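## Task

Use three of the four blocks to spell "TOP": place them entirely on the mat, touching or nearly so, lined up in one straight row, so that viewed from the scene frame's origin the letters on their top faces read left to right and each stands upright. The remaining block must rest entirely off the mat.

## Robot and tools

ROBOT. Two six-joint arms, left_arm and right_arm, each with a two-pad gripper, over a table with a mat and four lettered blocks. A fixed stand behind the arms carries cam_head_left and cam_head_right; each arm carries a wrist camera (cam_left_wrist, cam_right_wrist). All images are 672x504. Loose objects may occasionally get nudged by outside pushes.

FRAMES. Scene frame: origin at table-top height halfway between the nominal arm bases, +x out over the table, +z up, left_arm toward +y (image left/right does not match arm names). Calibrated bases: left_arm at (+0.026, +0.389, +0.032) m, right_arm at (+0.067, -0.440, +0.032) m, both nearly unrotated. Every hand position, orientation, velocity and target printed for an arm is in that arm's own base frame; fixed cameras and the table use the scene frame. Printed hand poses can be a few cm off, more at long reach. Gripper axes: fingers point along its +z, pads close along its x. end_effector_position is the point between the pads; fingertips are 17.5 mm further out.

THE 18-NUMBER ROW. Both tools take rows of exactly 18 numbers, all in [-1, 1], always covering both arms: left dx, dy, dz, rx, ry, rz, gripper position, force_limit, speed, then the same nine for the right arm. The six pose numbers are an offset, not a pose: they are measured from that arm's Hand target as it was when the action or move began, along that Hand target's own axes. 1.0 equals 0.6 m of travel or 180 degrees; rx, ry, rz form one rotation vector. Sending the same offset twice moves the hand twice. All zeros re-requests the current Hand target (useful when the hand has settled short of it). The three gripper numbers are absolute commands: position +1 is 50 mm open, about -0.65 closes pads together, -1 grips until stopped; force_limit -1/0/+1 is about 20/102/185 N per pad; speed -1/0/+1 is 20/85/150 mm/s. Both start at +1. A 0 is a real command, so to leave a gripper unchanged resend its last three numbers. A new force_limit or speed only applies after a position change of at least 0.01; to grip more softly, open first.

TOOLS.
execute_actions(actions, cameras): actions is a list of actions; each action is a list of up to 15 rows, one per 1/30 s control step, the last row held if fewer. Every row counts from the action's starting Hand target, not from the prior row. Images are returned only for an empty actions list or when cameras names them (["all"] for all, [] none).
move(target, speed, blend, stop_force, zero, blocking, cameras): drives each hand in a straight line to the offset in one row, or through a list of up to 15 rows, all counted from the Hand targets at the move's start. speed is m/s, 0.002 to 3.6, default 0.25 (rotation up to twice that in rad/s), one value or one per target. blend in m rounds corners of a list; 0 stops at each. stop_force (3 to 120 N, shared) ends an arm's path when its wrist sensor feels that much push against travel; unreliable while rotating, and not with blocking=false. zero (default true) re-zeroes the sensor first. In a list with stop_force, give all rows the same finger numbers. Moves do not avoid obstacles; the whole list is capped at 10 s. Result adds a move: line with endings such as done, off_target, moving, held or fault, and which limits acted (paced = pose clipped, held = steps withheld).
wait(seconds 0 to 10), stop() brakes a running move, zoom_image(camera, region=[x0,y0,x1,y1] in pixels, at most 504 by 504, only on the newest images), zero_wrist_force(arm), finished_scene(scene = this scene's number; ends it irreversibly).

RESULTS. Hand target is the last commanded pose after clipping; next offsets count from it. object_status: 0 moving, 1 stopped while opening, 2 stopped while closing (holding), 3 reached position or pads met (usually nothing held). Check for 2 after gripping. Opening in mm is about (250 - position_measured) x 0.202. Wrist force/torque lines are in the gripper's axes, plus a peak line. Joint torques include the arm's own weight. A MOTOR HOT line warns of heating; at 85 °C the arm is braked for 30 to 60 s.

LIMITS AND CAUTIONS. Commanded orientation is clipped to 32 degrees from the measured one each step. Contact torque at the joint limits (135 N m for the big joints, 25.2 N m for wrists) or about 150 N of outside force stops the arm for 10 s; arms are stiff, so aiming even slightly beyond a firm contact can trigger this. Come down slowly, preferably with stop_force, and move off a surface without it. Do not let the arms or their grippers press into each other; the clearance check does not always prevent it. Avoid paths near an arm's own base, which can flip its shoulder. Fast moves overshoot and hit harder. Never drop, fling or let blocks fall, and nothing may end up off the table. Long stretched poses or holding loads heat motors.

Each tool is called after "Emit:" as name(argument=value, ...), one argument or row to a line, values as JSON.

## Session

Emit:
execute_actions(
  actions=[],
)

Scene clock: 0.00 s.
left_arm: end_effector_position=(+0.7235, -0.1463, +0.1382) position_measured=3 object_status=3 end_effector_quat_wxyz=(-0.308, +0.910, -0.272, -0.054) | right_arm: end_effector_position=(+0.8265, -0.1948, +0.3347) position_measured=3 object_status=3 end_effector_quat_wxyz=(+0.216, +0.357, +0.759, +0.500)
Joint positions: left_arm=[-0.576 -0.847 1.113 -1.521 -1.009 1.484] | right_arm=[2.827 -2.305 -1.129 -0.429 2.477 -0.573]
Joint velocities: within noise
Joint torques (N m): no reading
Wrist force (N): no reading
Wrist torque (N m): no reading
Wrist force, peak (N): no reading
Hand target: left_arm +0.7235, -0.1463, +0.1382; -0.308, +0.910, -0.272, -0.054 | right_arm +0.8265, -0.1948, +0.3347; +0.216, +0.357, +0.759, +0.500
Tool commands: left_gripper/position=+1.0 left_gripper/force_limit=+1.0 left_gripper/speed=+1.0 right_gripper/position=+1.0 right_gripper/force_limit=+1.0 right_gripper/speed=+1.0

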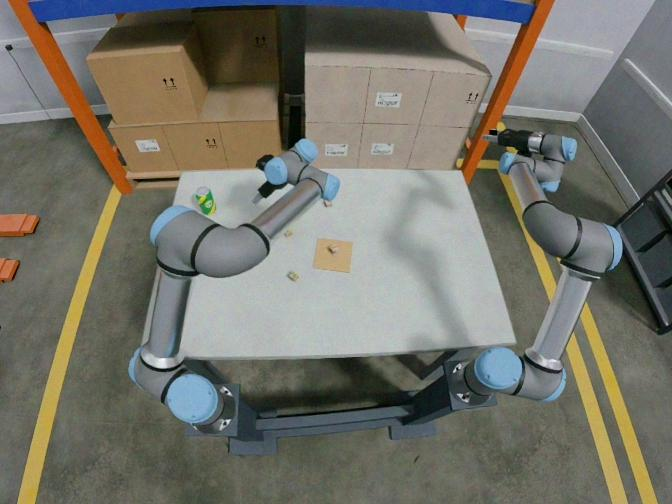

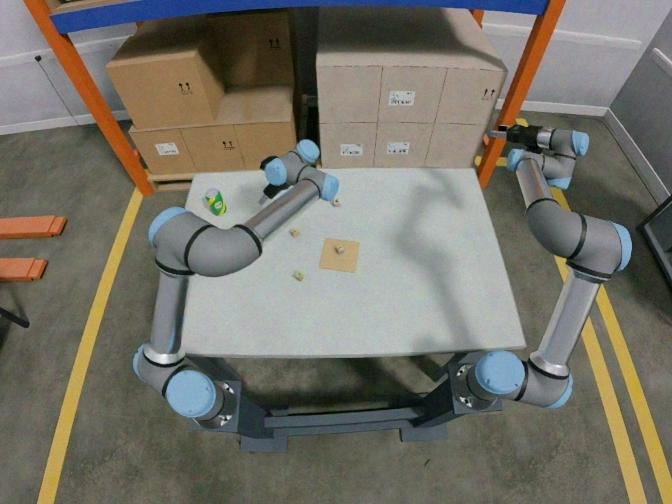

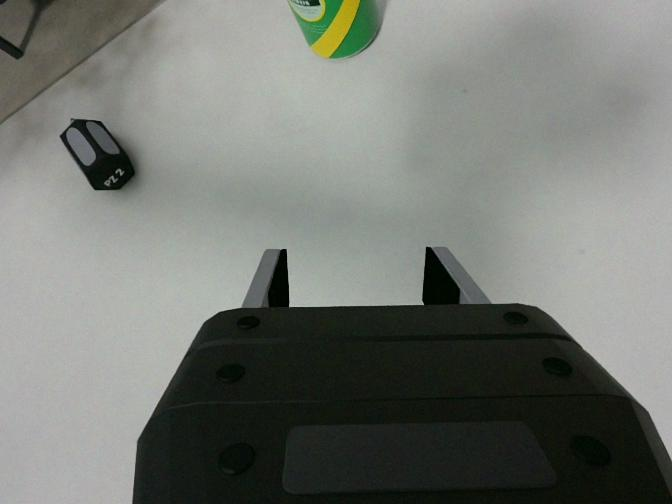

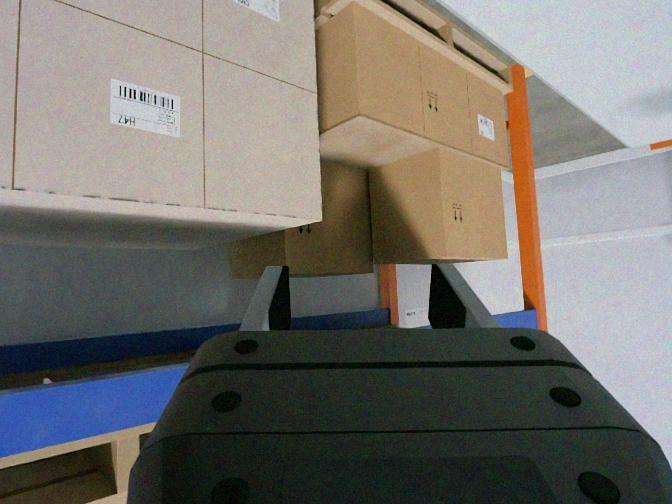

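Emit:
zoom_image(
  camera="cam_head_left",
  region=[260, 180, 380, 300],
)

Emit:
zoom_image(
  camera="cam_head_right",
  region=[270, 180, 390, 300],
)

Scaled by 4.200 from the camera's 672x504 image, which has a finer 960x720 frame.

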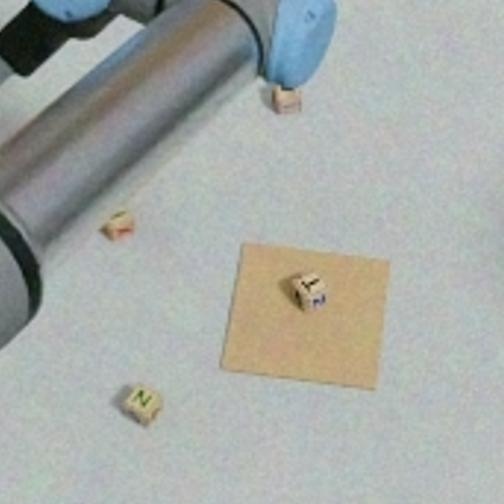

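Scaled by 4.200 from the camera's 672x504 image, which has a finer 960x720 frame.

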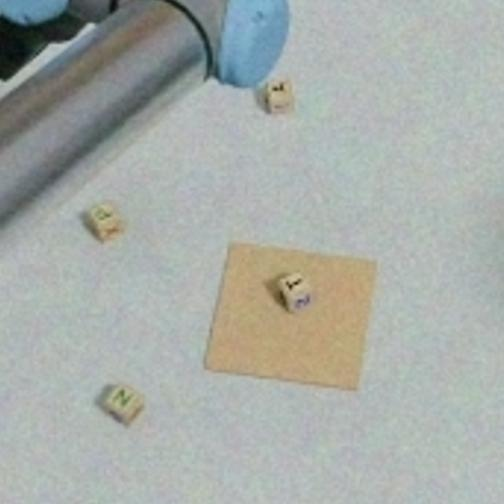

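Emit:
move(
  target=[-0.1138,0.1913,-0.4238,-0.2014,0.0374,-0.1722,1,-0.7,-0.6,0.7405,-0.2666,-0.1968,0.3476,0.1455,-0.2411,1,-0.7,-0.6],
  speed=0.4,
  cameras=["cam_left_wrist","cam_right_wrist","cam_head_left"],
)

Scene clock: 5.27 s.
left_arm: end_effector_position=(+0.5875, -0.3408, +0.2999) position_measured=3 object_status=3 end_effector_quat_wxyz=(+0.000, +1.000, -0.010, +0.000) | right_arm: end_effector_position=(+0.4039, +0.0311, +0.2496) position_measured=3 object_status=3 end_effector_quat_wxyz=(+0.000, +0.011, +1.000, +0.000)
Joint positions: left_arm=[-0.723 -1.149 1.126 -1.548 -1.57 0.868] | right_arm=[3.554 -1.324 -1.987 -1.402 1.571 -1.136]
Joint torques (N m): left_arm=[-9.81 -51.2 -10.61 -4.55 -1.32 -1.66] | right_arm=[7.51 24.01 16.92 1.2 -1.45 2.51]
Wrist force (N): left_arm=[0.0 -2.1 0.2] | right_arm=[2.0 -2.1 -1.3]
Wrist torque (N m): left_arm=[-0.25 0.08 0.24] | right_arm=[0.20 -0.11 -0.23]
Wrist force, peak (N): left_arm=[0.0 -2.1 0.2] | right_arm=[3.2 -0.4 -1.3]
Hand target: left_arm +0.5875, -0.3408, +0.3000; +0.000, +1.000, -0.010, +0.000 | right_arm +0.4038, +0.0311, +0.2496; +0.000, +0.011, +1.000, +0.000
Off the commanded pose: left_arm 0.000 m, 0 deg | right_arm 0.000 m, 0 deg.
move: done
Images, in order (width x height): cam_head_left 672x504, cam_left_wrist 672x504, cam_right_wrist 672x504.

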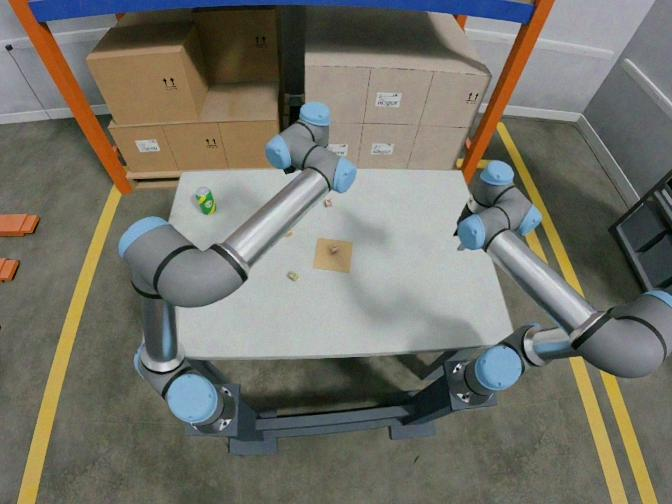

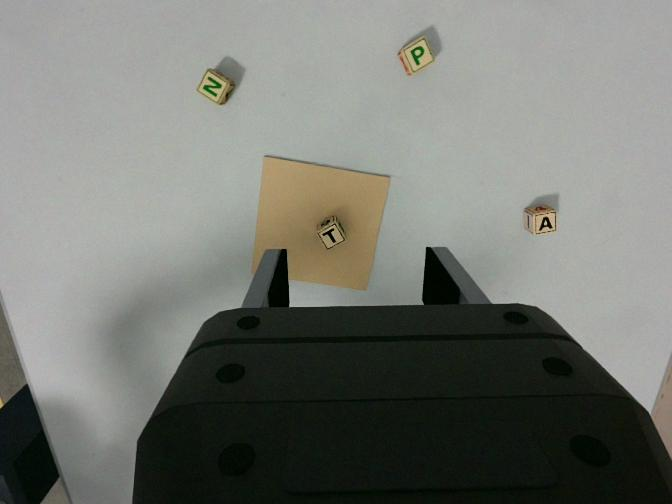

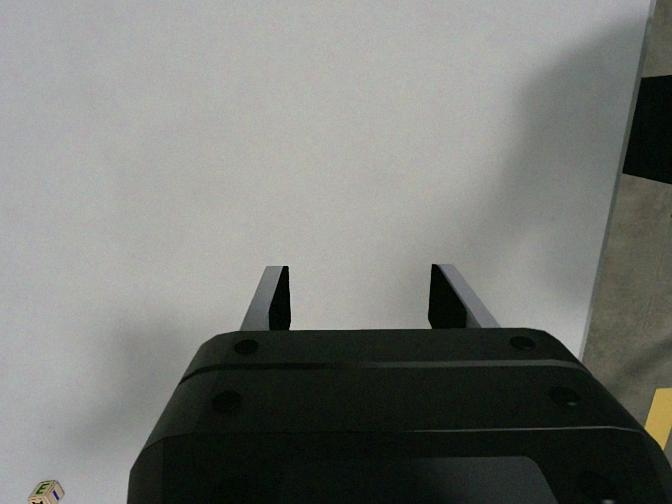

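Emit:
zoom_image(
  camera="cam_left_wrist",
  region=[380, 30, 580, 250],
)

Emit:
zoom_image(
  camera="cam_left_wrist",
  region=[180, 50, 400, 300],
)

Emit:
zoom_image(
  camera="cam_right_wrist",
  region=[0, 440, 100, 504],
)

Scaled by 2.291 from the camera's 672x504 image, which has a finer 960x720 frame.

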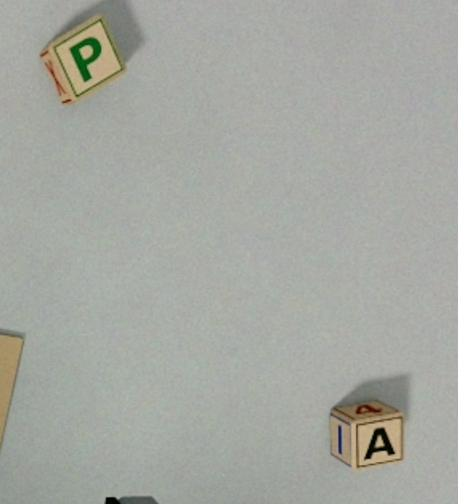

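Scaled by 2.016 from the camera's 672x504 image, which has a finer 960x720 frame.

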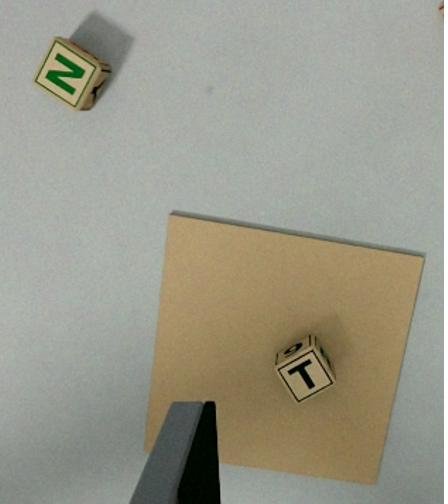

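Scaled by 5.040 from the camera's 672x504 image, which has a finer 960x720 frame.

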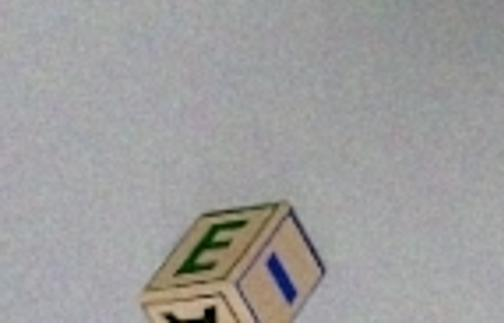

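Emit:
move(
  target=[-0.2563,-0.3133,0.3,-0.1382,0.0172,-0.0774,1,-0.7,-0.6,-0.2215,0.667,0.0833,0,0,0,1,-0.7,-0.6],
  speed=0.4,
  cameras=["cam_left_wrist","cam_right_wrist"],
)

Scene clock: 11.37 s.
left_arm: end_effector_position=(+0.4376, -0.1497, +0.1200) position_measured=3 object_status=3 end_effector_quat_wxyz=(+0.215, +0.970, +0.110, +0.025) | right_arm: end_effector_position=(+0.5457, +0.4282, +0.1998) position_measured=3 object_status=3 end_effector_quat_wxyz=(+0.000, +0.011, +1.000, +0.000)
Joint positions: left_arm=[-0.431 -1.562 2.287 -2.573 -1.911 0.865] | right_arm=[4 -2.053 -1.295 -1.364 1.571 -0.69]
Joint torques (N m): left_arm=[8.51 -11.39 -6.55 -5.21 -2.02 1.84] | right_arm=[8.51 34.18 34.36 1.3 1.94 2.37]
Wrist force (N): left_arm=[-0.2 -2.4 0.1] | right_arm=[1.9 -2.0 -1.1]
Wrist torque (N m): left_arm=[-0.25 0.13 0.22] | right_arm=[0.23 -0.12 -0.22]
Wrist force, peak (N): left_arm=[-1.2 -5.2 1.0] | right_arm=[2.6 -5.4 -1.7]
Hand target: left_arm +0.4376, -0.1496, +0.1200; +0.215, +0.970, +0.110, +0.025 | right_arm +0.5458, +0.4282, +0.1998; +0.000, +0.011, +1.000, +0.000
Off the commanded pose: left_arm 0.000 m, 0 deg | right_arm 0.000 m, 0 deg.
move: done
Images, in order (width x height): cam_left_wrist 672x504, cam_right_wrist 672x504.

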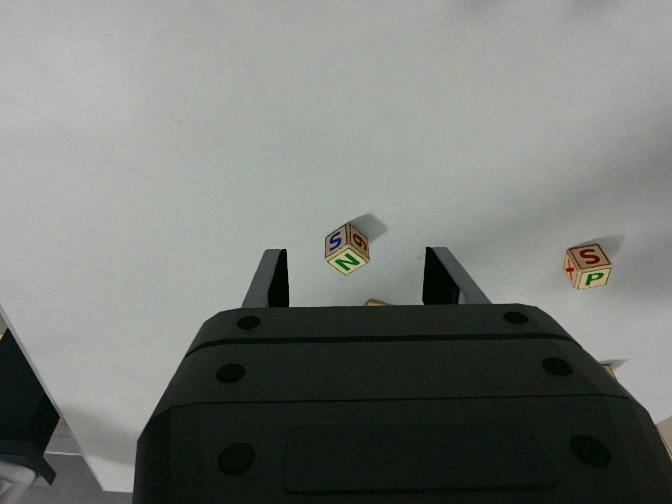

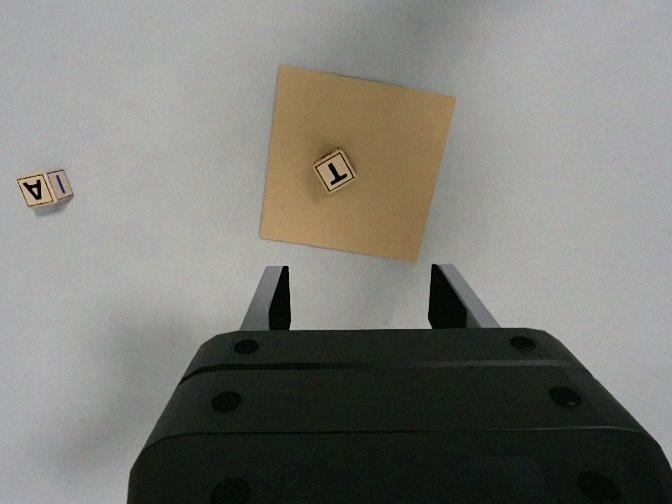

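Emit:
zoom_image(
  camera="cam_left_wrist",
  region=[300, 200, 420, 300],
)

Emit:
zoom_image(
  camera="cam_right_wrist",
  region=[250, 50, 470, 270],
)

Emit:
zoom_image(
  camera="cam_left_wrist",
  region=[540, 220, 660, 320],
)

Scaled by 4.200 from the camera's 672x504 image, which has a finer 960x720 frame.

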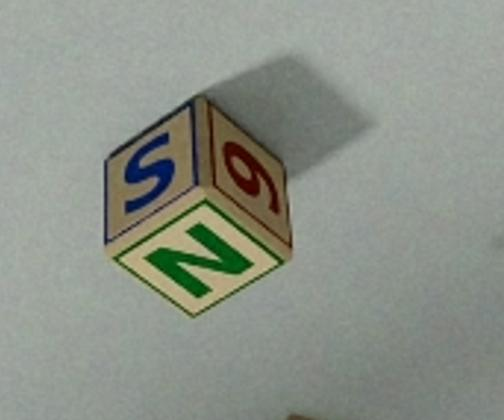

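Scaled by 2.291 from the camera's 672x504 image, which has a finer 960x720 frame.

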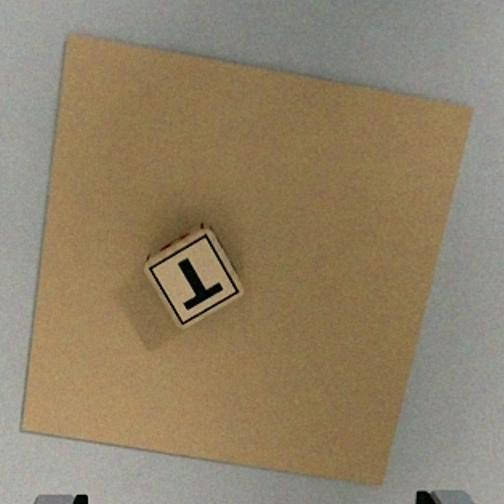

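Scaled by 4.200 from the camera's 672x504 image, which has a finer 960x720 frame.

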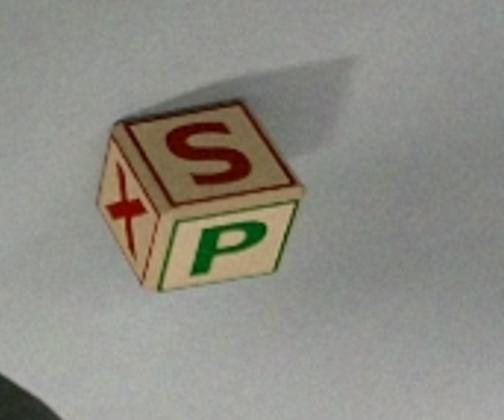

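Emit:
move(
  target=[
    [-0.1182,0.2978,0.1757,0.4457,0.0822,0.2606,1,-0.7,-0.6,-0.0142,-0.007,0.3413,0,0,-0.1706,1,-0.7,-0.6],
    [-0.1182,0.2978,0.1757,0.4457,0.0822,0.2606,1,-0.7,-0.6,-0.0142,-0.007,0.3413,0,0,-0.1706,-1,-0.7,-0.6],
    [-0.1182,0.2978,0.1757,0.4457,0.0822,0.2606,1,-0.7,-0.6,-0.0142,-0.007,0.2497,0,0,-0.1706,-1,-0.7,-0.6],
  ],
  speed=0.4,
  cameras=["cam_left_wrist","cam_right_wrist"],
)

Scene clock: 17.83 s.
left_arm: end_effector_position=(+0.4291, -0.2301, +0.1140) position_measured=3 object_status=3 end_effector_quat_wxyz=(-0.044, +0.996, -0.024, +0.076) | right_arm: end_effector_position=(+0.5499, +0.4261, +0.1007) position_measured=3 object_status=3 end_effector_quat_wxyz=(+0.000, -0.118, +0.993, +0.000)
Joint positions: left_arm=[-0.865 -1.522 2.122 -2.207 -1.4 0.758] | right_arm=[3.994 -2.132 -1.437 -1.143 1.571 -0.955]
Joint torques (N m): left_arm=[6.86 -31.42 -7.32 -4.73 -0.91 1.92] | right_arm=[-7.24 35.69 15.84 4.65 1.42 -2.55]
Wrist force (N): left_arm=[-0.1 -1.5 -0.1] | right_arm=[1.6 -2.2 -1.3]
Wrist torque (N m): left_arm=[-0.15 0.06 0.12] | right_arm=[0.16 -0.10 -0.10]
Wrist force, peak (N): left_arm=[0.8 9.2 -0.1] | right_arm=[1.9 -2.2 -1.9]
Hand target: left_arm +0.4291, -0.2301, +0.1140; -0.043, +0.996, -0.024, +0.076 (not the last commanded pose) | right_arm +0.5499, +0.4261, +0.1007; +0.000, -0.118, +0.993, +0.000 (not the last commanded pose)
Tool commands: left_gripper/position=+1.0 left_gripper/force_limit=-0.7 left_gripper/speed=-0.6 right_gripper/position=+1.0 right_gripper/force_limit=-0.7 right_gripper/speed=-0.6
Off the commanded pose: left_arm 0.138 m, 60 deg | right_arm 0.051 m, 16 deg.
move: held (left_arm; a check stopped the path), off_target (right_arm; braked when a check withheld steps of left_arm); path passed 0 of 3 targets; target 2's new numbers were not sent; limits=held
pose unreachable (left arm): on one or more control steps of this call, first in action 0 (counted from 0), this arm could not follow its commanded pose, so it was not sent that pose on those steps. It may still have moved: this result reports where it is.
cause: moving toward the commanded pose would bring a part of the arm too close to another arm (a part of this arm just beyond joint 5 (wrist 2) and a part of the right arm just beyond its joint 3 (elbow), 45 mm apart when this arm was first held).
Images, in order (width x height): cam_left_wrist 672x504, cam_right_wrist 672x504.

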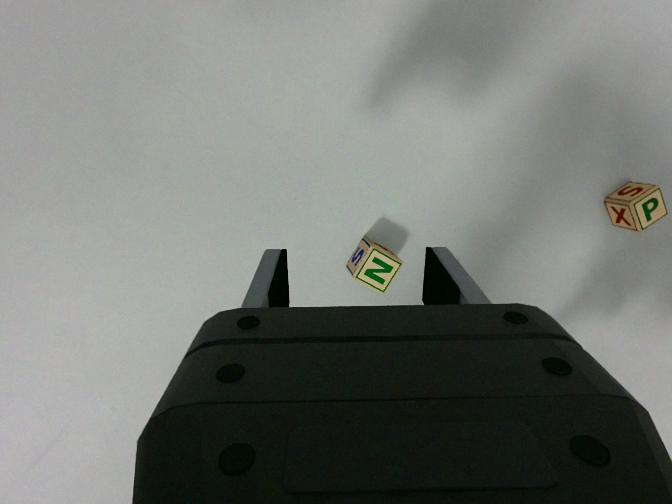

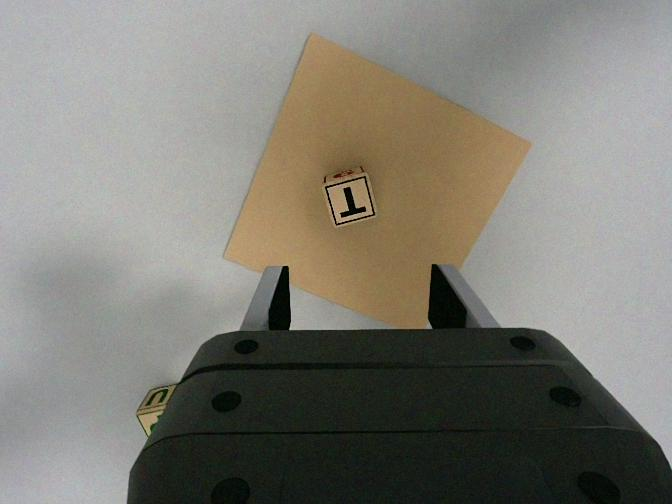

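Emit:
move(
  target=[
    [0,0,0,0,0,0,1,-0.7,-0.6,-0.001,-0.0038,0.1762,0,0,-0.08,1,-0.7,-0.6],
    [0,0,0,0,0,0,1,-0.7,-0.6,-0.001,-0.0038,0.1762,0,0,-0.08,-1,-0.7,-0.6],
    [0,0,0,0,0,0,1,-0.7,-0.6,-0.001,-0.0038,0.08,0,0,-0.08,-1,-0.7,-0.6],
  ],
  speed=0.2,
  cameras=["cam_right_wrist"],
)

Scene clock: 21.53 s.
left_arm: end_effector_position=(+0.4291, -0.2301, +0.1140) position_measured=3 object_status=3 end_effector_quat_wxyz=(-0.043, +0.996, -0.024, +0.076) | right_arm: end_effector_position=(+0.5510, +0.4240, +0.0526) position_measured=127 object_status=2 end_effector_quat_wxyz=(+0.000, -0.242, +0.970, +0.000)
Joint positions: left_arm=[-0.865 -1.522 2.122 -2.207 -1.4 0.758] | right_arm=[3.99 -2.183 -1.489 -1.04 1.571 -1.21]
Joint torques (N m): left_arm=[7.44 -31.53 -7.18 -4.67 -0.85 1.88] | right_arm=[4.82 57 34.08 1.48 0.02 0.19]
Wrist force (N): left_arm=[-0.1 -1.7 0.0] | right_arm=[1.6 -1.8 -0.9]
Wrist torque (N m): left_arm=[-0.18 0.05 0.12] | right_arm=[0.24 -0.07 -0.10]
Wrist force, peak (N): left_arm=[-0.3 -1.6 0.0] | right_arm=[1.4 -2.0 -3.1]
Hand target: left_arm +0.4291, -0.2301, +0.1140; -0.043, +0.996, -0.024, +0.076 | right_arm +0.5510, +0.4241, +0.0527; +0.000, -0.242, +0.970, +0.000
Off the commanded pose: left_arm 0.000 m, 0 deg | right_arm 0.000 m, 0 deg.
move: done
Images, in order (width x height): cam_right_wrist 672x504.

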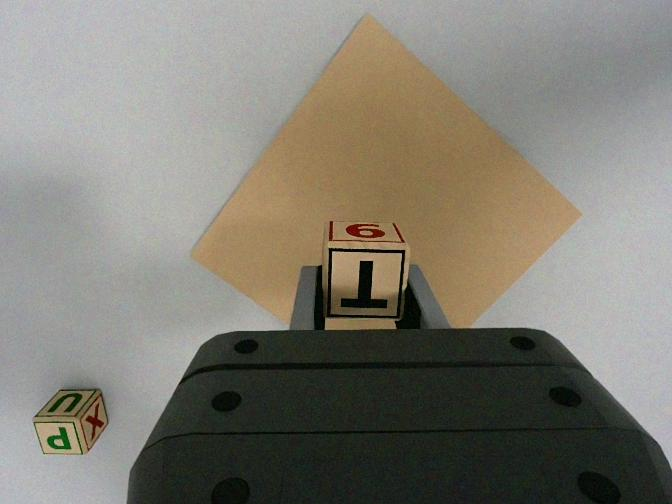

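Emit:
move(
  target=[
    [0,0,0,0,0,0,1,-0.7,-0.6,-0.003,0.0532,0,0,0,0.6628,-1,-0.7,-0.6],
    [0,0,0,0,0,0,1,-0.7,-0.6,-0.003,0.0532,0.0952,0,0,0.6628,-1,-0.7,-0.6],
    [0,0,0,0,0,0,1,-0.7,-0.6,-0.003,0.0532,0.0952,0,0,0.6628,1,-0.7,-0.6],
    [0.3975,0.0148,-0.002,-0.0494,-0.0302,0.3069,1,-0.7,-0.6,-0.003,0.0532,-0.1623,0,0,0.6628,1,-0.7,-0.6],
  ],
  speed=[0.5,0.1,0.3,0.35],
  cameras=["cam_left_wrist","cam_right_wrist"],
)

Scene clock: 30.03 s.
left_arm: end_effector_position=(+0.5224, -0.2375, +0.1282) position_measured=3 object_status=3 end_effector_quat_wxyz=(-0.028, +0.976, -0.211, +0.052) | right_arm: end_effector_position=(+0.5377, +0.4532, +0.0544) position_measured=3 object_status=3 end_effector_quat_wxyz=(+0.000, +0.715, +0.699, +0.001)
Joint positions: left_arm=[-0.707 -1.342 1.869 -2.162 -1.473 1.293] | right_arm=[4.033 -2.197 -1.46 -1.054 1.571 0.914]
Joint torques (N m): left_arm=[-9.55 -39.94 -8.43 -4.82 1.89 -1.34] | right_arm=[-5.31 36.06 13.4 4.49 -0.86 -2.21]
Wrist force (N): left_arm=[-0.1 -1.3 0.4] | right_arm=[2.0 -1.9 -1.0]
Wrist torque (N m): left_arm=[-0.16 0.11 0.21] | right_arm=[0.23 -0.14 -0.21]
Wrist force, peak (N): left_arm=[4.0 -8.1 3.6] | right_arm=[2.0 -1.9 -7.3]
Hand target: left_arm +0.5224, -0.2375, +0.1282; -0.028, +0.976, -0.211, +0.052 (not the last commanded pose) | right_arm +0.5377, +0.4532, +0.0544; +0.000, +0.715, +0.699, +0.001 (not the last commanded pose)
Off the commanded pose: left_arm 0.144 m, 34 deg | right_arm 0.096 m, 0 deg.
move: held (left_arm, right_arm; a check stopped the path); path passed 3 of 4 targets; limits=held
pose unreachable (left arm): on one or more control steps of this call, first in action 0 (counted from 0), this arm could not follow its commanded pose, so it was not sent that pose on those steps. It may still have moved: this result reports where it is.
cause: moving toward the commanded pose would bring a part of the arm too close to another arm (a part of this arm just beyond joint 3 (elbow) and a part of the right arm just beyond its joint 3 (elbow), at the place that arm was heading or pushing toward when its own hold began).
pose unreachable (right arm): on one or more control steps of this call, first in action 0 (counted from 0), this arm could not follow its commanded pose, so it was not sent that pose on those steps. It may still have moved: this result reports where it is.
cause: moving toward the commanded pose would bring a part of the arm too close to another arm (a part of this arm just beyond joint 3 (elbow) and a part of the left arm just beyond its joint 3 (elbow), along the way the arms are being sent, or toward where that arm still pushes).
Images, in order (width x height): cam_left_wrist 672x504, cam_right_wrist 672x504.

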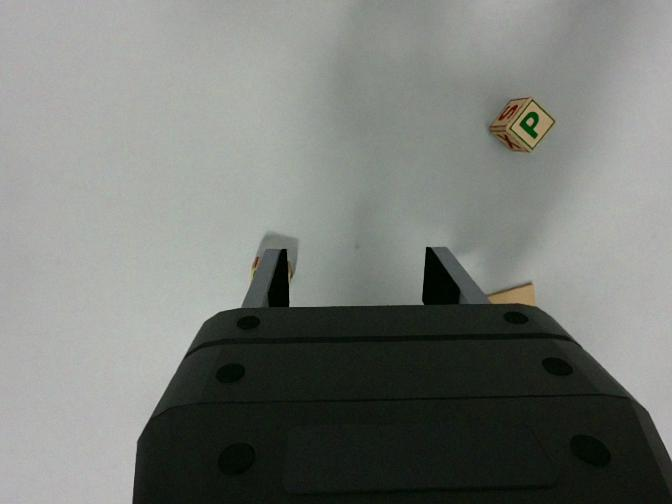

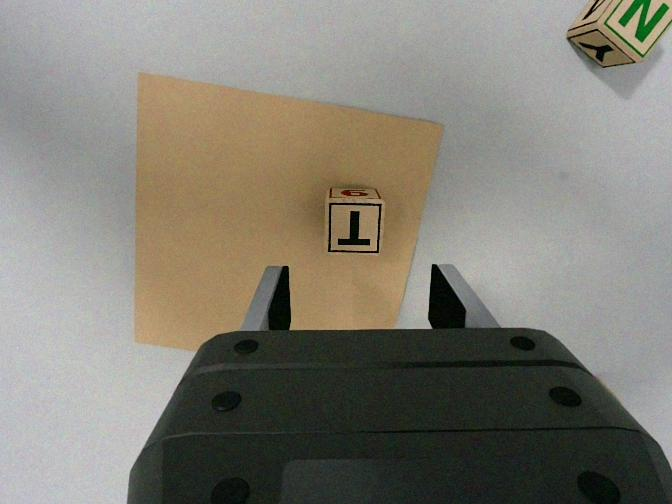

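Emit:
zoom_image(
  camera="cam_right_wrist",
  region=[552, 0, 672, 100],
)

Emit:
zoom_image(
  camera="cam_right_wrist",
  region=[100, 50, 470, 360],
)

Scaled by 4.200 from the camera's 672x504 image, which has a finer 960x720 frame.

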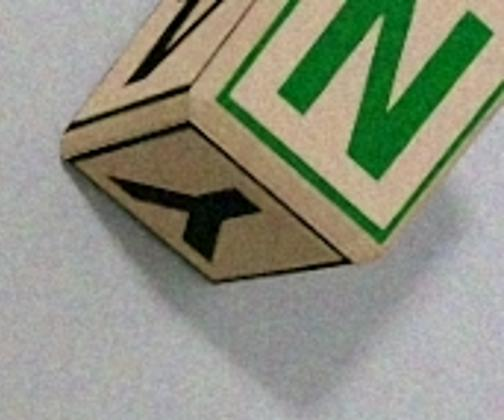

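Scaled by 1.362 from the camera's 672x504 image, which has a finer 960x720 frame.

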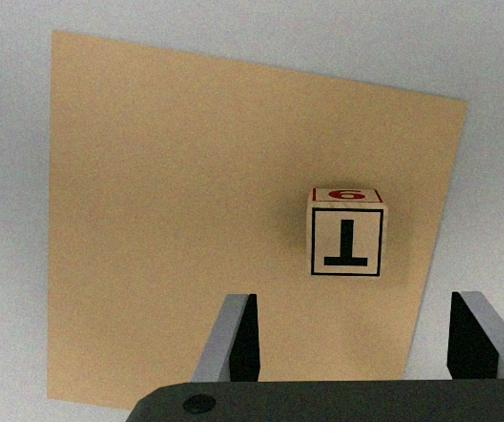

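Emit:
move(
  target=[-0.3307,-0.2927,-0.212,0,0,0,1,-0.7,-0.6,-0.0245,0.3675,-0.1093,0,0,0.75,1,-0.7,-0.6],
  speed=0.6,
  cameras=["cam_left_wrist","cam_right_wrist"],
)

Scene clock: 35.20 s.
left_arm: end_effector_position=(+0.4000, +0.0002, +0.2503) position_measured=3 object_status=3 end_effector_quat_wxyz=(-0.028, +0.976, -0.211, +0.052) | right_arm: end_effector_position=(+0.7577, +0.4333, +0.1202) position_measured=3 object_status=3 end_effector_quat_wxyz=(-0.001, +0.919, -0.393, +0.000)
Joint positions: left_arm=[-0.39 -1.906 2.073 -1.83 -1.498 1.61] | right_arm=[3.814 -2.63 -0.49 -1.591 1.571 3.052]
Joint torques (N m): left_arm=[8.26 -18.12 -35.55 -1.75 -1.18 1.86] | right_arm=[-6.72 52.65 36.46 1.38 1.86 2.52]
Wrist force (N): left_arm=[0.2 -1.1 0.4] | right_arm=[2.2 -2.1 -1.2]
Wrist torque (N m): left_arm=[-0.07 0.01 0.14] | right_arm=[0.18 -0.17 -0.21]
Wrist force, peak (N): left_arm=[-0.4 -1.9 0.0] | right_arm=[2.3 -2.5 -1.5]
Hand target: left_arm +0.4000, +0.0002, +0.2503; -0.028, +0.976, -0.211, +0.052 | right_arm +0.7578, +0.4333, +0.1202; -0.001, +0.919, -0.393, +0.000
Off the commanded pose: left_arm 0.000 m, 0 deg | right_arm 0.000 m, 0 deg.
move: done
Images, in order (width x height): cam_left_wrist 672x504, cam_right_wrist 672x504.

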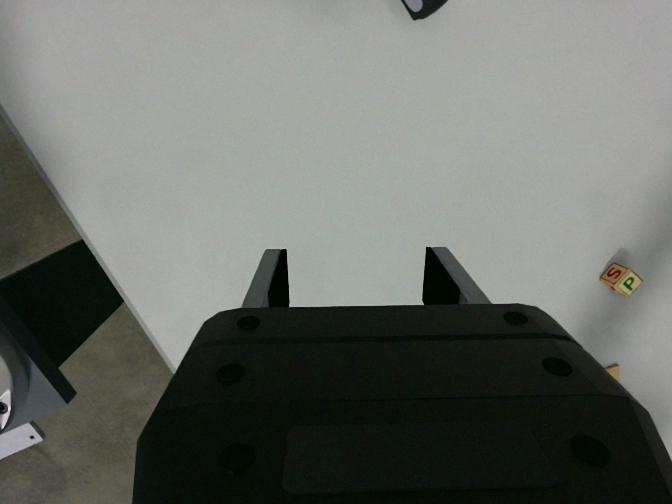

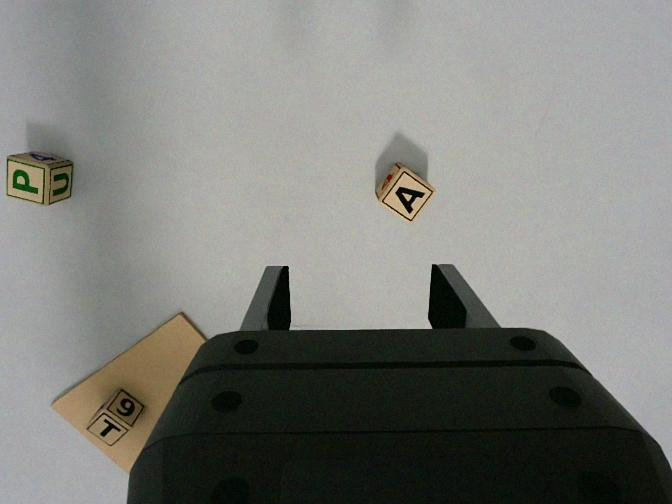

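Emit:
zoom_image(
  camera="cam_right_wrist",
  region=[350, 130, 460, 240],
)

Emit:
zoom_image(
  camera="cam_right_wrist",
  region=[0, 120, 110, 230],
)

Scaled by 4.582 from the camera's 672x504 image, which has a finer 960x720 frame.

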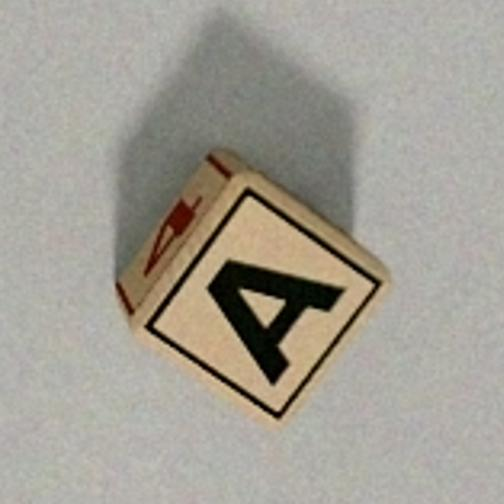

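Scaled by 4.582 from the camera's 672x504 image, which has a finer 960x720 frame.

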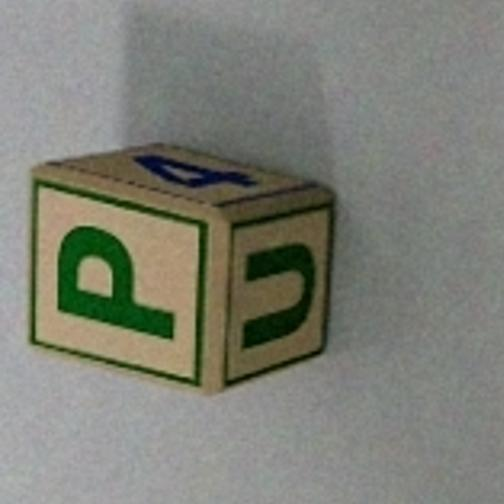

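Emit:
move(
  target=[0,0,0,0,0,0,1,-0.7,-0.6,0.0553,-0.003,0.117,0,0,0.196,1,-0.7,-0.6],
  speed=0.4,
  cameras=["cam_right_wrist"],
)

Emit:
zoom_image(
  camera="cam_right_wrist",
  region=[270, 150, 430, 270],
)

Scene clock: 38.20 s.
left_arm: end_effector_position=(+0.4000, +0.0002, +0.2503) position_measured=3 object_status=3 end_effector_quat_wxyz=(-0.028, +0.976, -0.211, +0.052) | right_arm: end_effector_position=(+0.7820, +0.4106, +0.0500) position_measured=3 object_status=3 end_effector_quat_wxyz=(-0.001, +0.757, -0.653, +0.000)
Joint positions: left_arm=[-0.39 -1.906 2.073 -1.83 -1.498 1.61] | right_arm=[3.776 -2.692 -0.547 -1.472 1.571 3.63]
Joint torques (N m): left_arm=[8.5 -18.64 -35.83 -1.68 -1.14 1.88] | right_arm=[-7.31 53.98 17.16 4.67 -1.38 2.59]
Wrist force (N): left_arm=[0.3 -1.3 0.3] | right_arm=[1.5 -2.1 -1.3]
Wrist torque (N m): left_arm=[-0.11 0.00 0.14] | right_arm=[0.18 -0.07 -0.20]
Wrist force, peak (N): left_arm=[0.2 -1.4 0.4] | right_arm=[1.6 -2.2 -2.0]
Hand target: left_arm +0.4000, +0.0002, +0.2503; -0.028, +0.976, -0.211, +0.052 | right_arm +0.7820, +0.4106, +0.0500; -0.001, +0.757, -0.654, +0.000
Off the commanded pose: left_arm 0.000 m, 0 deg | right_arm 0.000 m, 0 deg.
move: done
Images, in order (width x height): cam_right_wrist 672x504.

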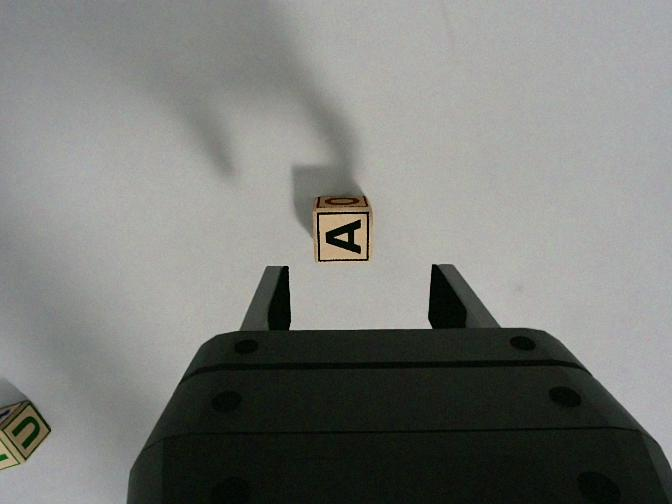

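Scaled by 3.150 from the camera's 672x504 image, which has a finer 960x720 frame.

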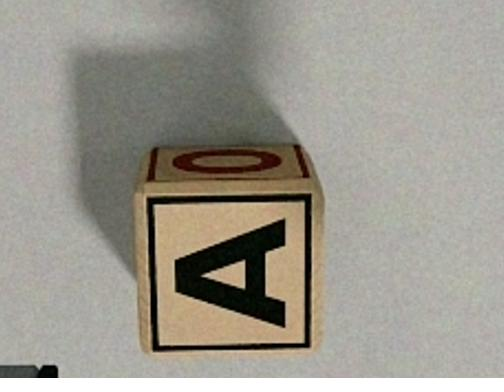

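Emit:
move(
  target=[
    [0,0,0,0,0,0,1,-0.7,-0.6,-0.0083,0.0067,0.0983,0,0,0,1,-0.7,-0.6],
    [0,0,0,0,0,0,1,-0.7,-0.6,-0.0083,0.0067,0.0983,0,0,0,-1,-0.7,-0.6],
    [0,0,0,0,0,0,1,-0.7,-0.6,-0.0083,0.0067,-0.0167,0,0,0,-1,-0.7,-0.6],
    [0,0,0,0,0,0,1,-0.7,-0.6,0.1228,0.6458,-0.0167,0,0,-0.1128,-1,-0.7,-0.6],
    [0,0,0,0,0,0,1,-0.7,-0.6,0.1228,0.6458,0.08,0,0,-0.1128,-1,-0.7,-0.6],
  ],
  speed=[0.1,0.1,0.3,0.5,0.15],
  blend=[0,0,0.03,0.03,0],
  cameras=["cam_right_wrist"],
)

Emit:
move(
  target=[0,0,0,0,0,0,1,-0.7,-0.6,0,0,0.0333,0,0,0,-1,-0.7,-0.6],
  speed=0.006,
  stop_force=4,
)

Scene clock: 45.03 s.
left_arm: end_effector_position=(+0.4000, +0.0002, +0.2503) position_measured=3 object_status=3 end_effector_quat_wxyz=(-0.028, +0.976, -0.211, +0.052) | right_arm: end_effector_position=(+0.4095, +0.2812, +0.0016) position_measured=127 object_status=2 end_effector_quat_wxyz=(-0.001, +0.860, -0.510, +0.000)
Joint positions: left_arm=[-0.39 -1.906 2.073 -1.83 -1.498 1.61] | right_arm=[4.015 -1.888 -2.147 -0.676 1.571 3.514]
Joint torques (N m): left_arm=[8.74 -18.5 -35.41 -1.69 -1.12 1.82] | right_arm=[8.77 18.74 8.14 4.52 -1.41 2.53]
Wrist force (N): left_arm=[0.0 -1.1 0.1] | right_arm=[1.6 -1.9 -1.2]
Wrist torque (N m): left_arm=[-0.07 0.04 0.14] | right_arm=[0.24 -0.07 -0.22]
Wrist force, peak (N): left_arm=[0.1 -1.5 0.1] | right_arm=[1.5 -4.8 -3.0]
Hand target: left_arm +0.4000, +0.0002, +0.2503; -0.028, +0.976, -0.211, +0.052 | right_arm +0.4095, +0.2812, +0.0016; -0.001, +0.860, -0.510, +0.000
Off the commanded pose: left_arm 0.000 m, 0 deg | right_arm 0.000 m, 0 deg.
move: done; blend cut to 0.029 m at target 4
Images, in order (width x height): cam_right_wrist 672x504.

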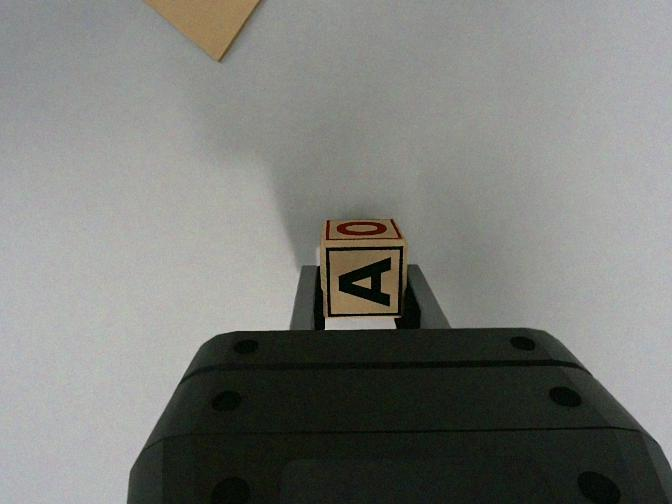

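Scene clock: 48.37 s.
left_arm: end_effector_position=(+0.4000, +0.0002, +0.2503) position_measured=3 object_status=3 end_effector_quat_wxyz=(-0.028, +0.976, -0.211, +0.052) | right_arm: end_effector_position=(+0.4095, +0.2812, -0.0106) position_measured=127 object_status=2 end_effector_quat_wxyz=(-0.001, +0.860, -0.510, +0.000)
Joint positions: left_arm=[-0.39 -1.906 2.073 -1.83 -1.498 1.61] | right_arm=[4.015 -1.916 -2.155 -0.641 1.571 3.514]
Joint torques (N m): left_arm=[8.4 -17.08 -35.43 -1.79 -1.2 1.78] | right_arm=[6.96 39.38 24.65 1.68 -0.99 2.25]
Wrist force (N): left_arm=[0.0 -1.2 0.4] | right_arm=[1.5 -3.3 -5.4]
Wrist torque (N m): left_arm=[-0.09 0.04 0.13] | right_arm=[0.24 -0.11 -0.22]
Wrist force, peak (N): left_arm=[0.2 -1.4 0.4] | right_arm=[3.0 2.7 -19.8]
Hand target: left_arm +0.4000, +0.0002, +0.2503; -0.028, +0.976, -0.211, +0.052 | right_arm +0.4095, +0.2812, -0.0106; -0.001, +0.860, -0.510, +0.000 (not the last commanded pose)
Off the commanded pose: left_arm 0.000 m, 0 deg | right_arm 0.008 m, 0 deg.
move: contact (right_arm)

Emit:
move(
  target=[
    [0,0,0,0,0,0,1,-0.7,-0.6,0,0,0,0,0,0,1,-0.7,-0.6],
    [0,0,0,0,0,0,1,-0.7,-0.6,0,0,-0.1167,0,0,0,1,-0.7,-0.6],
    [0,0,0,0,0,0,1,-0.7,-0.6,0,-0.0769,-0.1065,-0.1944,0,0,1,-0.7,-0.6],
    [0,0,0,0,0,0,1,-0.7,-0.6,0,-0.0213,-0.0273,-0.1944,0,0,1,-0.7,-0.6],
  ],
  speed=[0.2,0.3,0.3,0.15],
  blend=[0,0.03,0,0],
  cameras=["cam_right_wrist"],
)

Emit:
zoom_image(
  camera="cam_right_wrist",
  region=[270, 180, 450, 330],
)

Scene clock: 53.80 s.
left_arm: end_effector_position=(+0.4000, +0.0002, +0.2503) position_measured=3 object_status=3 end_effector_quat_wxyz=(-0.028, +0.976, -0.211, +0.052) | right_arm: end_effector_position=(+0.4207, +0.2874, +0.0059) position_measured=3 object_status=3 end_effector_quat_wxyz=(+0.258, +0.821, -0.486, -0.153)
Joint positions: left_arm=[-0.39 -1.906 2.073 -1.83 -1.498 1.61] | right_arm=[3.923 -2.19 -1.593 -1.52 1.73 3.373]
Joint torques (N m): left_arm=[8.1 -17.54 -35.22 -1.8 -1.04 1.77] | right_arm=[7.64 54.36 10.91 2.79 2.21 2.56]
Wrist force (N): left_arm=[0.3 -1.2 0.2] | right_arm=[0.8 -0.6 -0.9]
Wrist torque (N m): left_arm=[-0.08 -0.01 0.14] | right_arm=[0.07 -0.03 -0.09]
Wrist force, peak (N): left_arm=[0.1 -1.4 0.2] | right_arm=[1.3 -3.2 -5.6]
Hand target: left_arm +0.4000, +0.0002, +0.2503; -0.028, +0.976, -0.211, +0.052 | right_arm +0.4207, +0.2874, +0.0058; +0.258, +0.821, -0.486, -0.153
Off the commanded pose: left_arm 0.000 m, 0 deg | right_arm 0.000 m, 0 deg.
move: done
Images, in order (width x height): cam_right_wrist 672x504.

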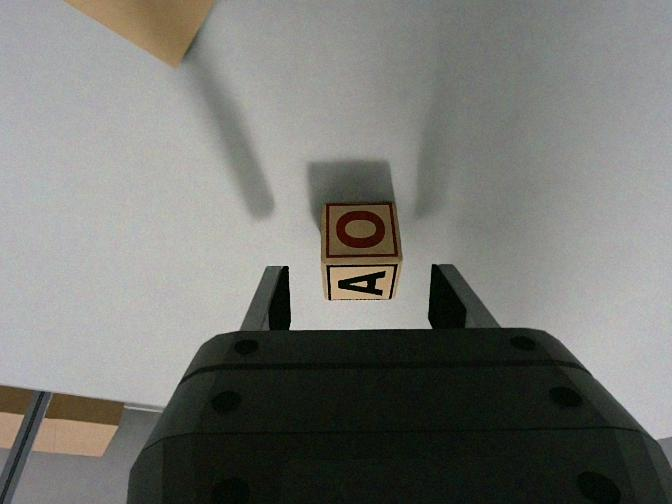

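Scaled by 2.800 from the camera's 672x504 image, which has a finer 960x720 frame.

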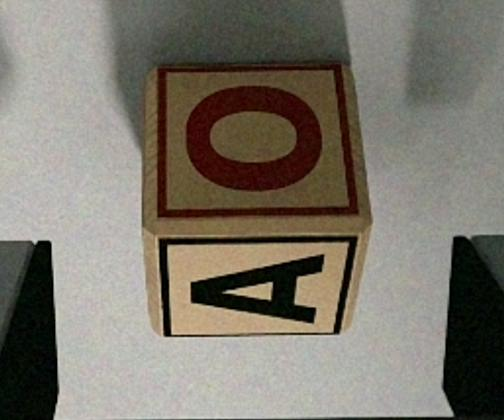

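Emit:
move(
  target=[0,0,0,0,0,0,1,-0.7,-0.6,0,0,0.0233,0,0,0,1,-0.7,-0.6],
  speed=0.012,
  stop_force=5,
)

Emit:
move(
  target=[
    [0,0,0,0,0,0,1,-0.7,-0.6,0,0,0,0,0,0,-1,-0.7,-0.6],
    [0,0,0,0,0,0,1,-0.7,-0.6,0,0.0718,-0.1024,0,0,0,-1,-0.7,-0.6],
  ],
  speed=0.3,
  cameras=["cam_right_wrist"],
)

Scene clock: 61.90 s.
left_arm: end_effector_position=(+0.4000, +0.0002, +0.2503) position_measured=3 object_status=3 end_effector_quat_wxyz=(-0.028, +0.976, -0.211, +0.052) | right_arm: end_effector_position=(+0.4136, +0.2835, -0.0056) position_measured=3 object_status=3 end_effector_quat_wxyz=(+0.258, +0.821, -0.486, -0.153)
Joint positions: left_arm=[-0.39 -1.906 2.073 -1.83 -1.498 1.61] | right_arm=[3.926 -2.191 -1.628 -1.483 1.732 3.376]
Joint torques (N m): left_arm=[8.24 -17.05 -35.49 -1.8 -1.12 1.82] | right_arm=[7.91 33.44 10.12 2.7 2.18 2.53]
Wrist force (N): left_arm=[0.1 -1.3 0.1] | right_arm=[0.7 -0.7 -1.1]
Wrist torque (N m): left_arm=[-0.11 0.02 0.14] | right_arm=[0.05 -0.01 -0.09]
Wrist force, peak (N): left_arm=[0.0 -1.5 0.3] | right_arm=[1.0 -0.7 -1.2]
Hand target: left_arm +0.4000, +0.0002, +0.2503; -0.028, +0.976, -0.211, +0.052 | right_arm +0.4136, +0.2835, -0.0056; +0.258, +0.821, -0.486, -0.153
Off the commanded pose: left_arm 0.000 m, 0 deg | right_arm 0.000 m, 0 deg.
move: done

Scene clock: 63.63 s.
left_arm: end_effector_position=(+0.4000, +0.0002, +0.2503) position_measured=3 object_status=3 end_effector_quat_wxyz=(-0.028, +0.976, -0.211, +0.052) | right_arm: end_effector_position=(+0.4135, +0.2834, +0.0694) position_measured=127 object_status=2 end_effector_quat_wxyz=(+0.258, +0.821, -0.486, -0.153)
Joint positions: left_arm=[-0.39 -1.906 2.073 -1.83 -1.498 1.61] | right_arm=[3.926 -2.092 -1.567 -1.644 1.732 3.376]
Joint torques (N m): left_arm=[8 -16.76 -35.38 -1.78 -1.14 1.81] | right_arm=[2.02 52.1 32.22 -0.48 0.74 -0.56]
Wrist force (N): left_arm=[0.1 -1.2 0.2] | right_arm=[0.7 -0.6 -1.2]
Wrist torque (N m): left_arm=[-0.08 0.03 0.14] | right_arm=[0.08 -0.01 -0.10]
Wrist force, peak (N): left_arm=[0.2 -1.3 0.3] | right_arm=[0.5 0.6 -2.5]
Hand target: left_arm +0.4000, +0.0002, +0.2503; -0.028, +0.976, -0.211, +0.052 | right_arm +0.4135, +0.2834, +0.0694; +0.258, +0.821, -0.486, -0.153
Off the commanded pose: left_arm 0.000 m, 0 deg | right_arm 0.000 m, 0 deg.
move: done
Images, in order (width x height): cam_right_wrist 672x504.

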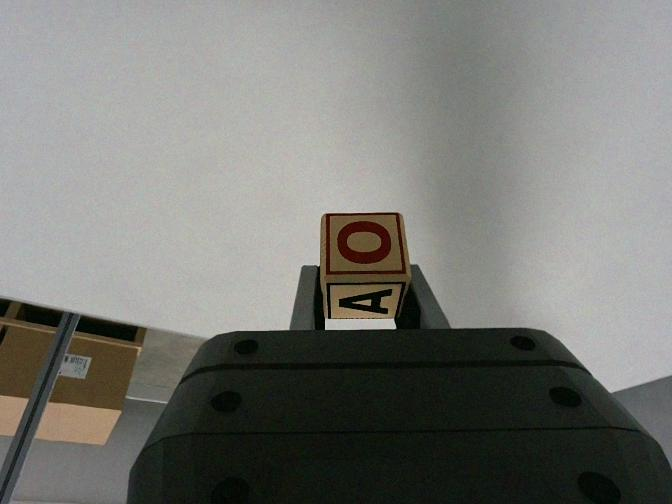

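Emit:
move(
  target=[
    [0,0,0,0,0,0,1,-0.7,-0.6,-0.1017,-0.2432,-0.1615,0.4496,-0.0637,-0.3616,-1,-0.7,-0.6],
    [0,0,0,0,0,0,1,-0.7,-0.6,-0.1017,-0.3053,-0.0728,0.4496,-0.0637,-0.3616,-1,-0.7,-0.6],
  ],
  speed=[0.5,0.15],
  cameras=["cam_right_wrist"],
)

Emit:
move(
  target=[0,0,0,0,0,0,1,-0.7,-0.6,0,0.03,0.021,0,0,0,-1,-0.7,-0.6],
  speed=0.006,
  stop_force=4,
  cameras=["cam_right_wrist"],
)

Scene clock: 67.60 s.
left_arm: end_effector_position=(+0.4000, +0.0002, +0.2503) position_measured=3 object_status=3 end_effector_quat_wxyz=(-0.028, +0.976, -0.211, +0.052) | right_arm: end_effector_position=(+0.5380, +0.4211, +0.0006) position_measured=127 object_status=2 end_effector_quat_wxyz=(-0.462, +0.887, -0.010, +0.006)
Joint positions: left_arm=[-0.39 -1.906 2.073 -1.83 -1.498 1.61] | right_arm=[3.75 -2.423 -1.868 0.28 2.294 2.476]
Joint torques (N m): left_arm=[8.1 -16.69 -35.49 -1.93 -1.15 1.79] | right_arm=[3.49 12.77 13.75 -0.84 -3.06 2.44]
Wrist force (N): left_arm=[0.3 -1.0 0.3] | right_arm=[1.3 -28.7 -25.8]
Wrist torque (N m): left_arm=[-0.06 -0.01 0.14] | right_arm=[0.44 -0.57 -0.28]
Wrist force, peak (N): left_arm=[0.4 -1.3 0.5] | right_arm=[1.3 -28.7 -25.8]
Hand target: left_arm +0.4000, +0.0002, +0.2503; -0.028, +0.976, -0.211, +0.052 | right_arm +0.5379, +0.4211, +0.0004; -0.462, +0.887, -0.010, +0.006
Off the commanded pose: left_arm 0.000 m, 0 deg | right_arm 0.000 m, 0 deg.
move: done
Images, in order (width x height): cam_right_wrist 672x504.

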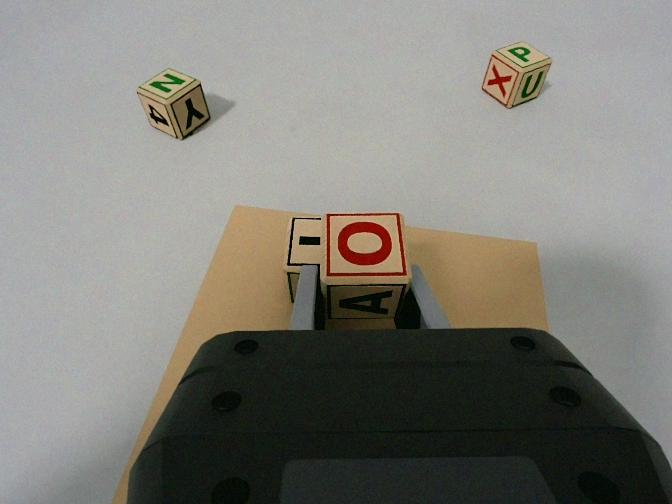

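Scene clock: 68.13 s.
left_arm: end_effector_position=(+0.4000, +0.0002, +0.2503) position_measured=3 object_status=3 end_effector_quat_wxyz=(-0.028, +0.976, -0.211, +0.052) | right_arm: end_effector_position=(+0.5380, +0.4211, +0.0005) position_measured=127 object_status=2 end_effector_quat_wxyz=(-0.462, +0.887, -0.010, +0.006)
Joint positions: left_arm=[-0.39 -1.906 2.073 -1.83 -1.498 1.61] | right_arm=[3.75 -2.423 -1.868 0.28 2.294 2.476]
Joint torques (N m): left_arm=[7.87 -16.84 -35.33 -1.88 -1.06 1.86] | right_arm=[2.98 30.04 11.94 -2.07 -1.81 1.95]
Wrist force (N): left_arm=[0.1 -1.1 0.3] | right_arm=[1.5 -29.9 -27.2]
Wrist torque (N m): left_arm=[-0.08 0.02 0.14] | right_arm=[0.47 -0.59 -0.27]
Wrist force, peak (N): left_arm=[0.2 -1.3 0.3] | right_arm=[1.4 -30.2 -27.4]
Hand target: left_arm +0.4000, +0.0002, +0.2503; -0.028, +0.976, -0.211, +0.052 | right_arm +0.5380, +0.4211, +0.0006; -0.462, +0.887, -0.010, +0.006 (not the last commanded pose)
Off the commanded pose: left_arm 0.000 m, 0 deg | right_arm 0.022 m, 0 deg.
move: contact (right_arm)
Images, in order (width x height): cam_right_wrist 672x504.

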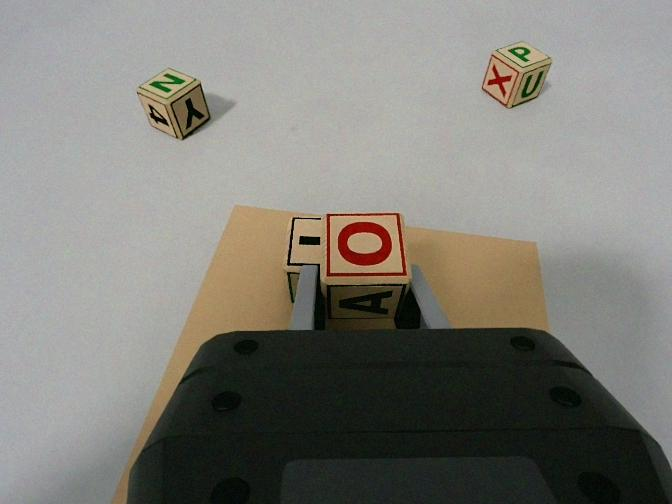

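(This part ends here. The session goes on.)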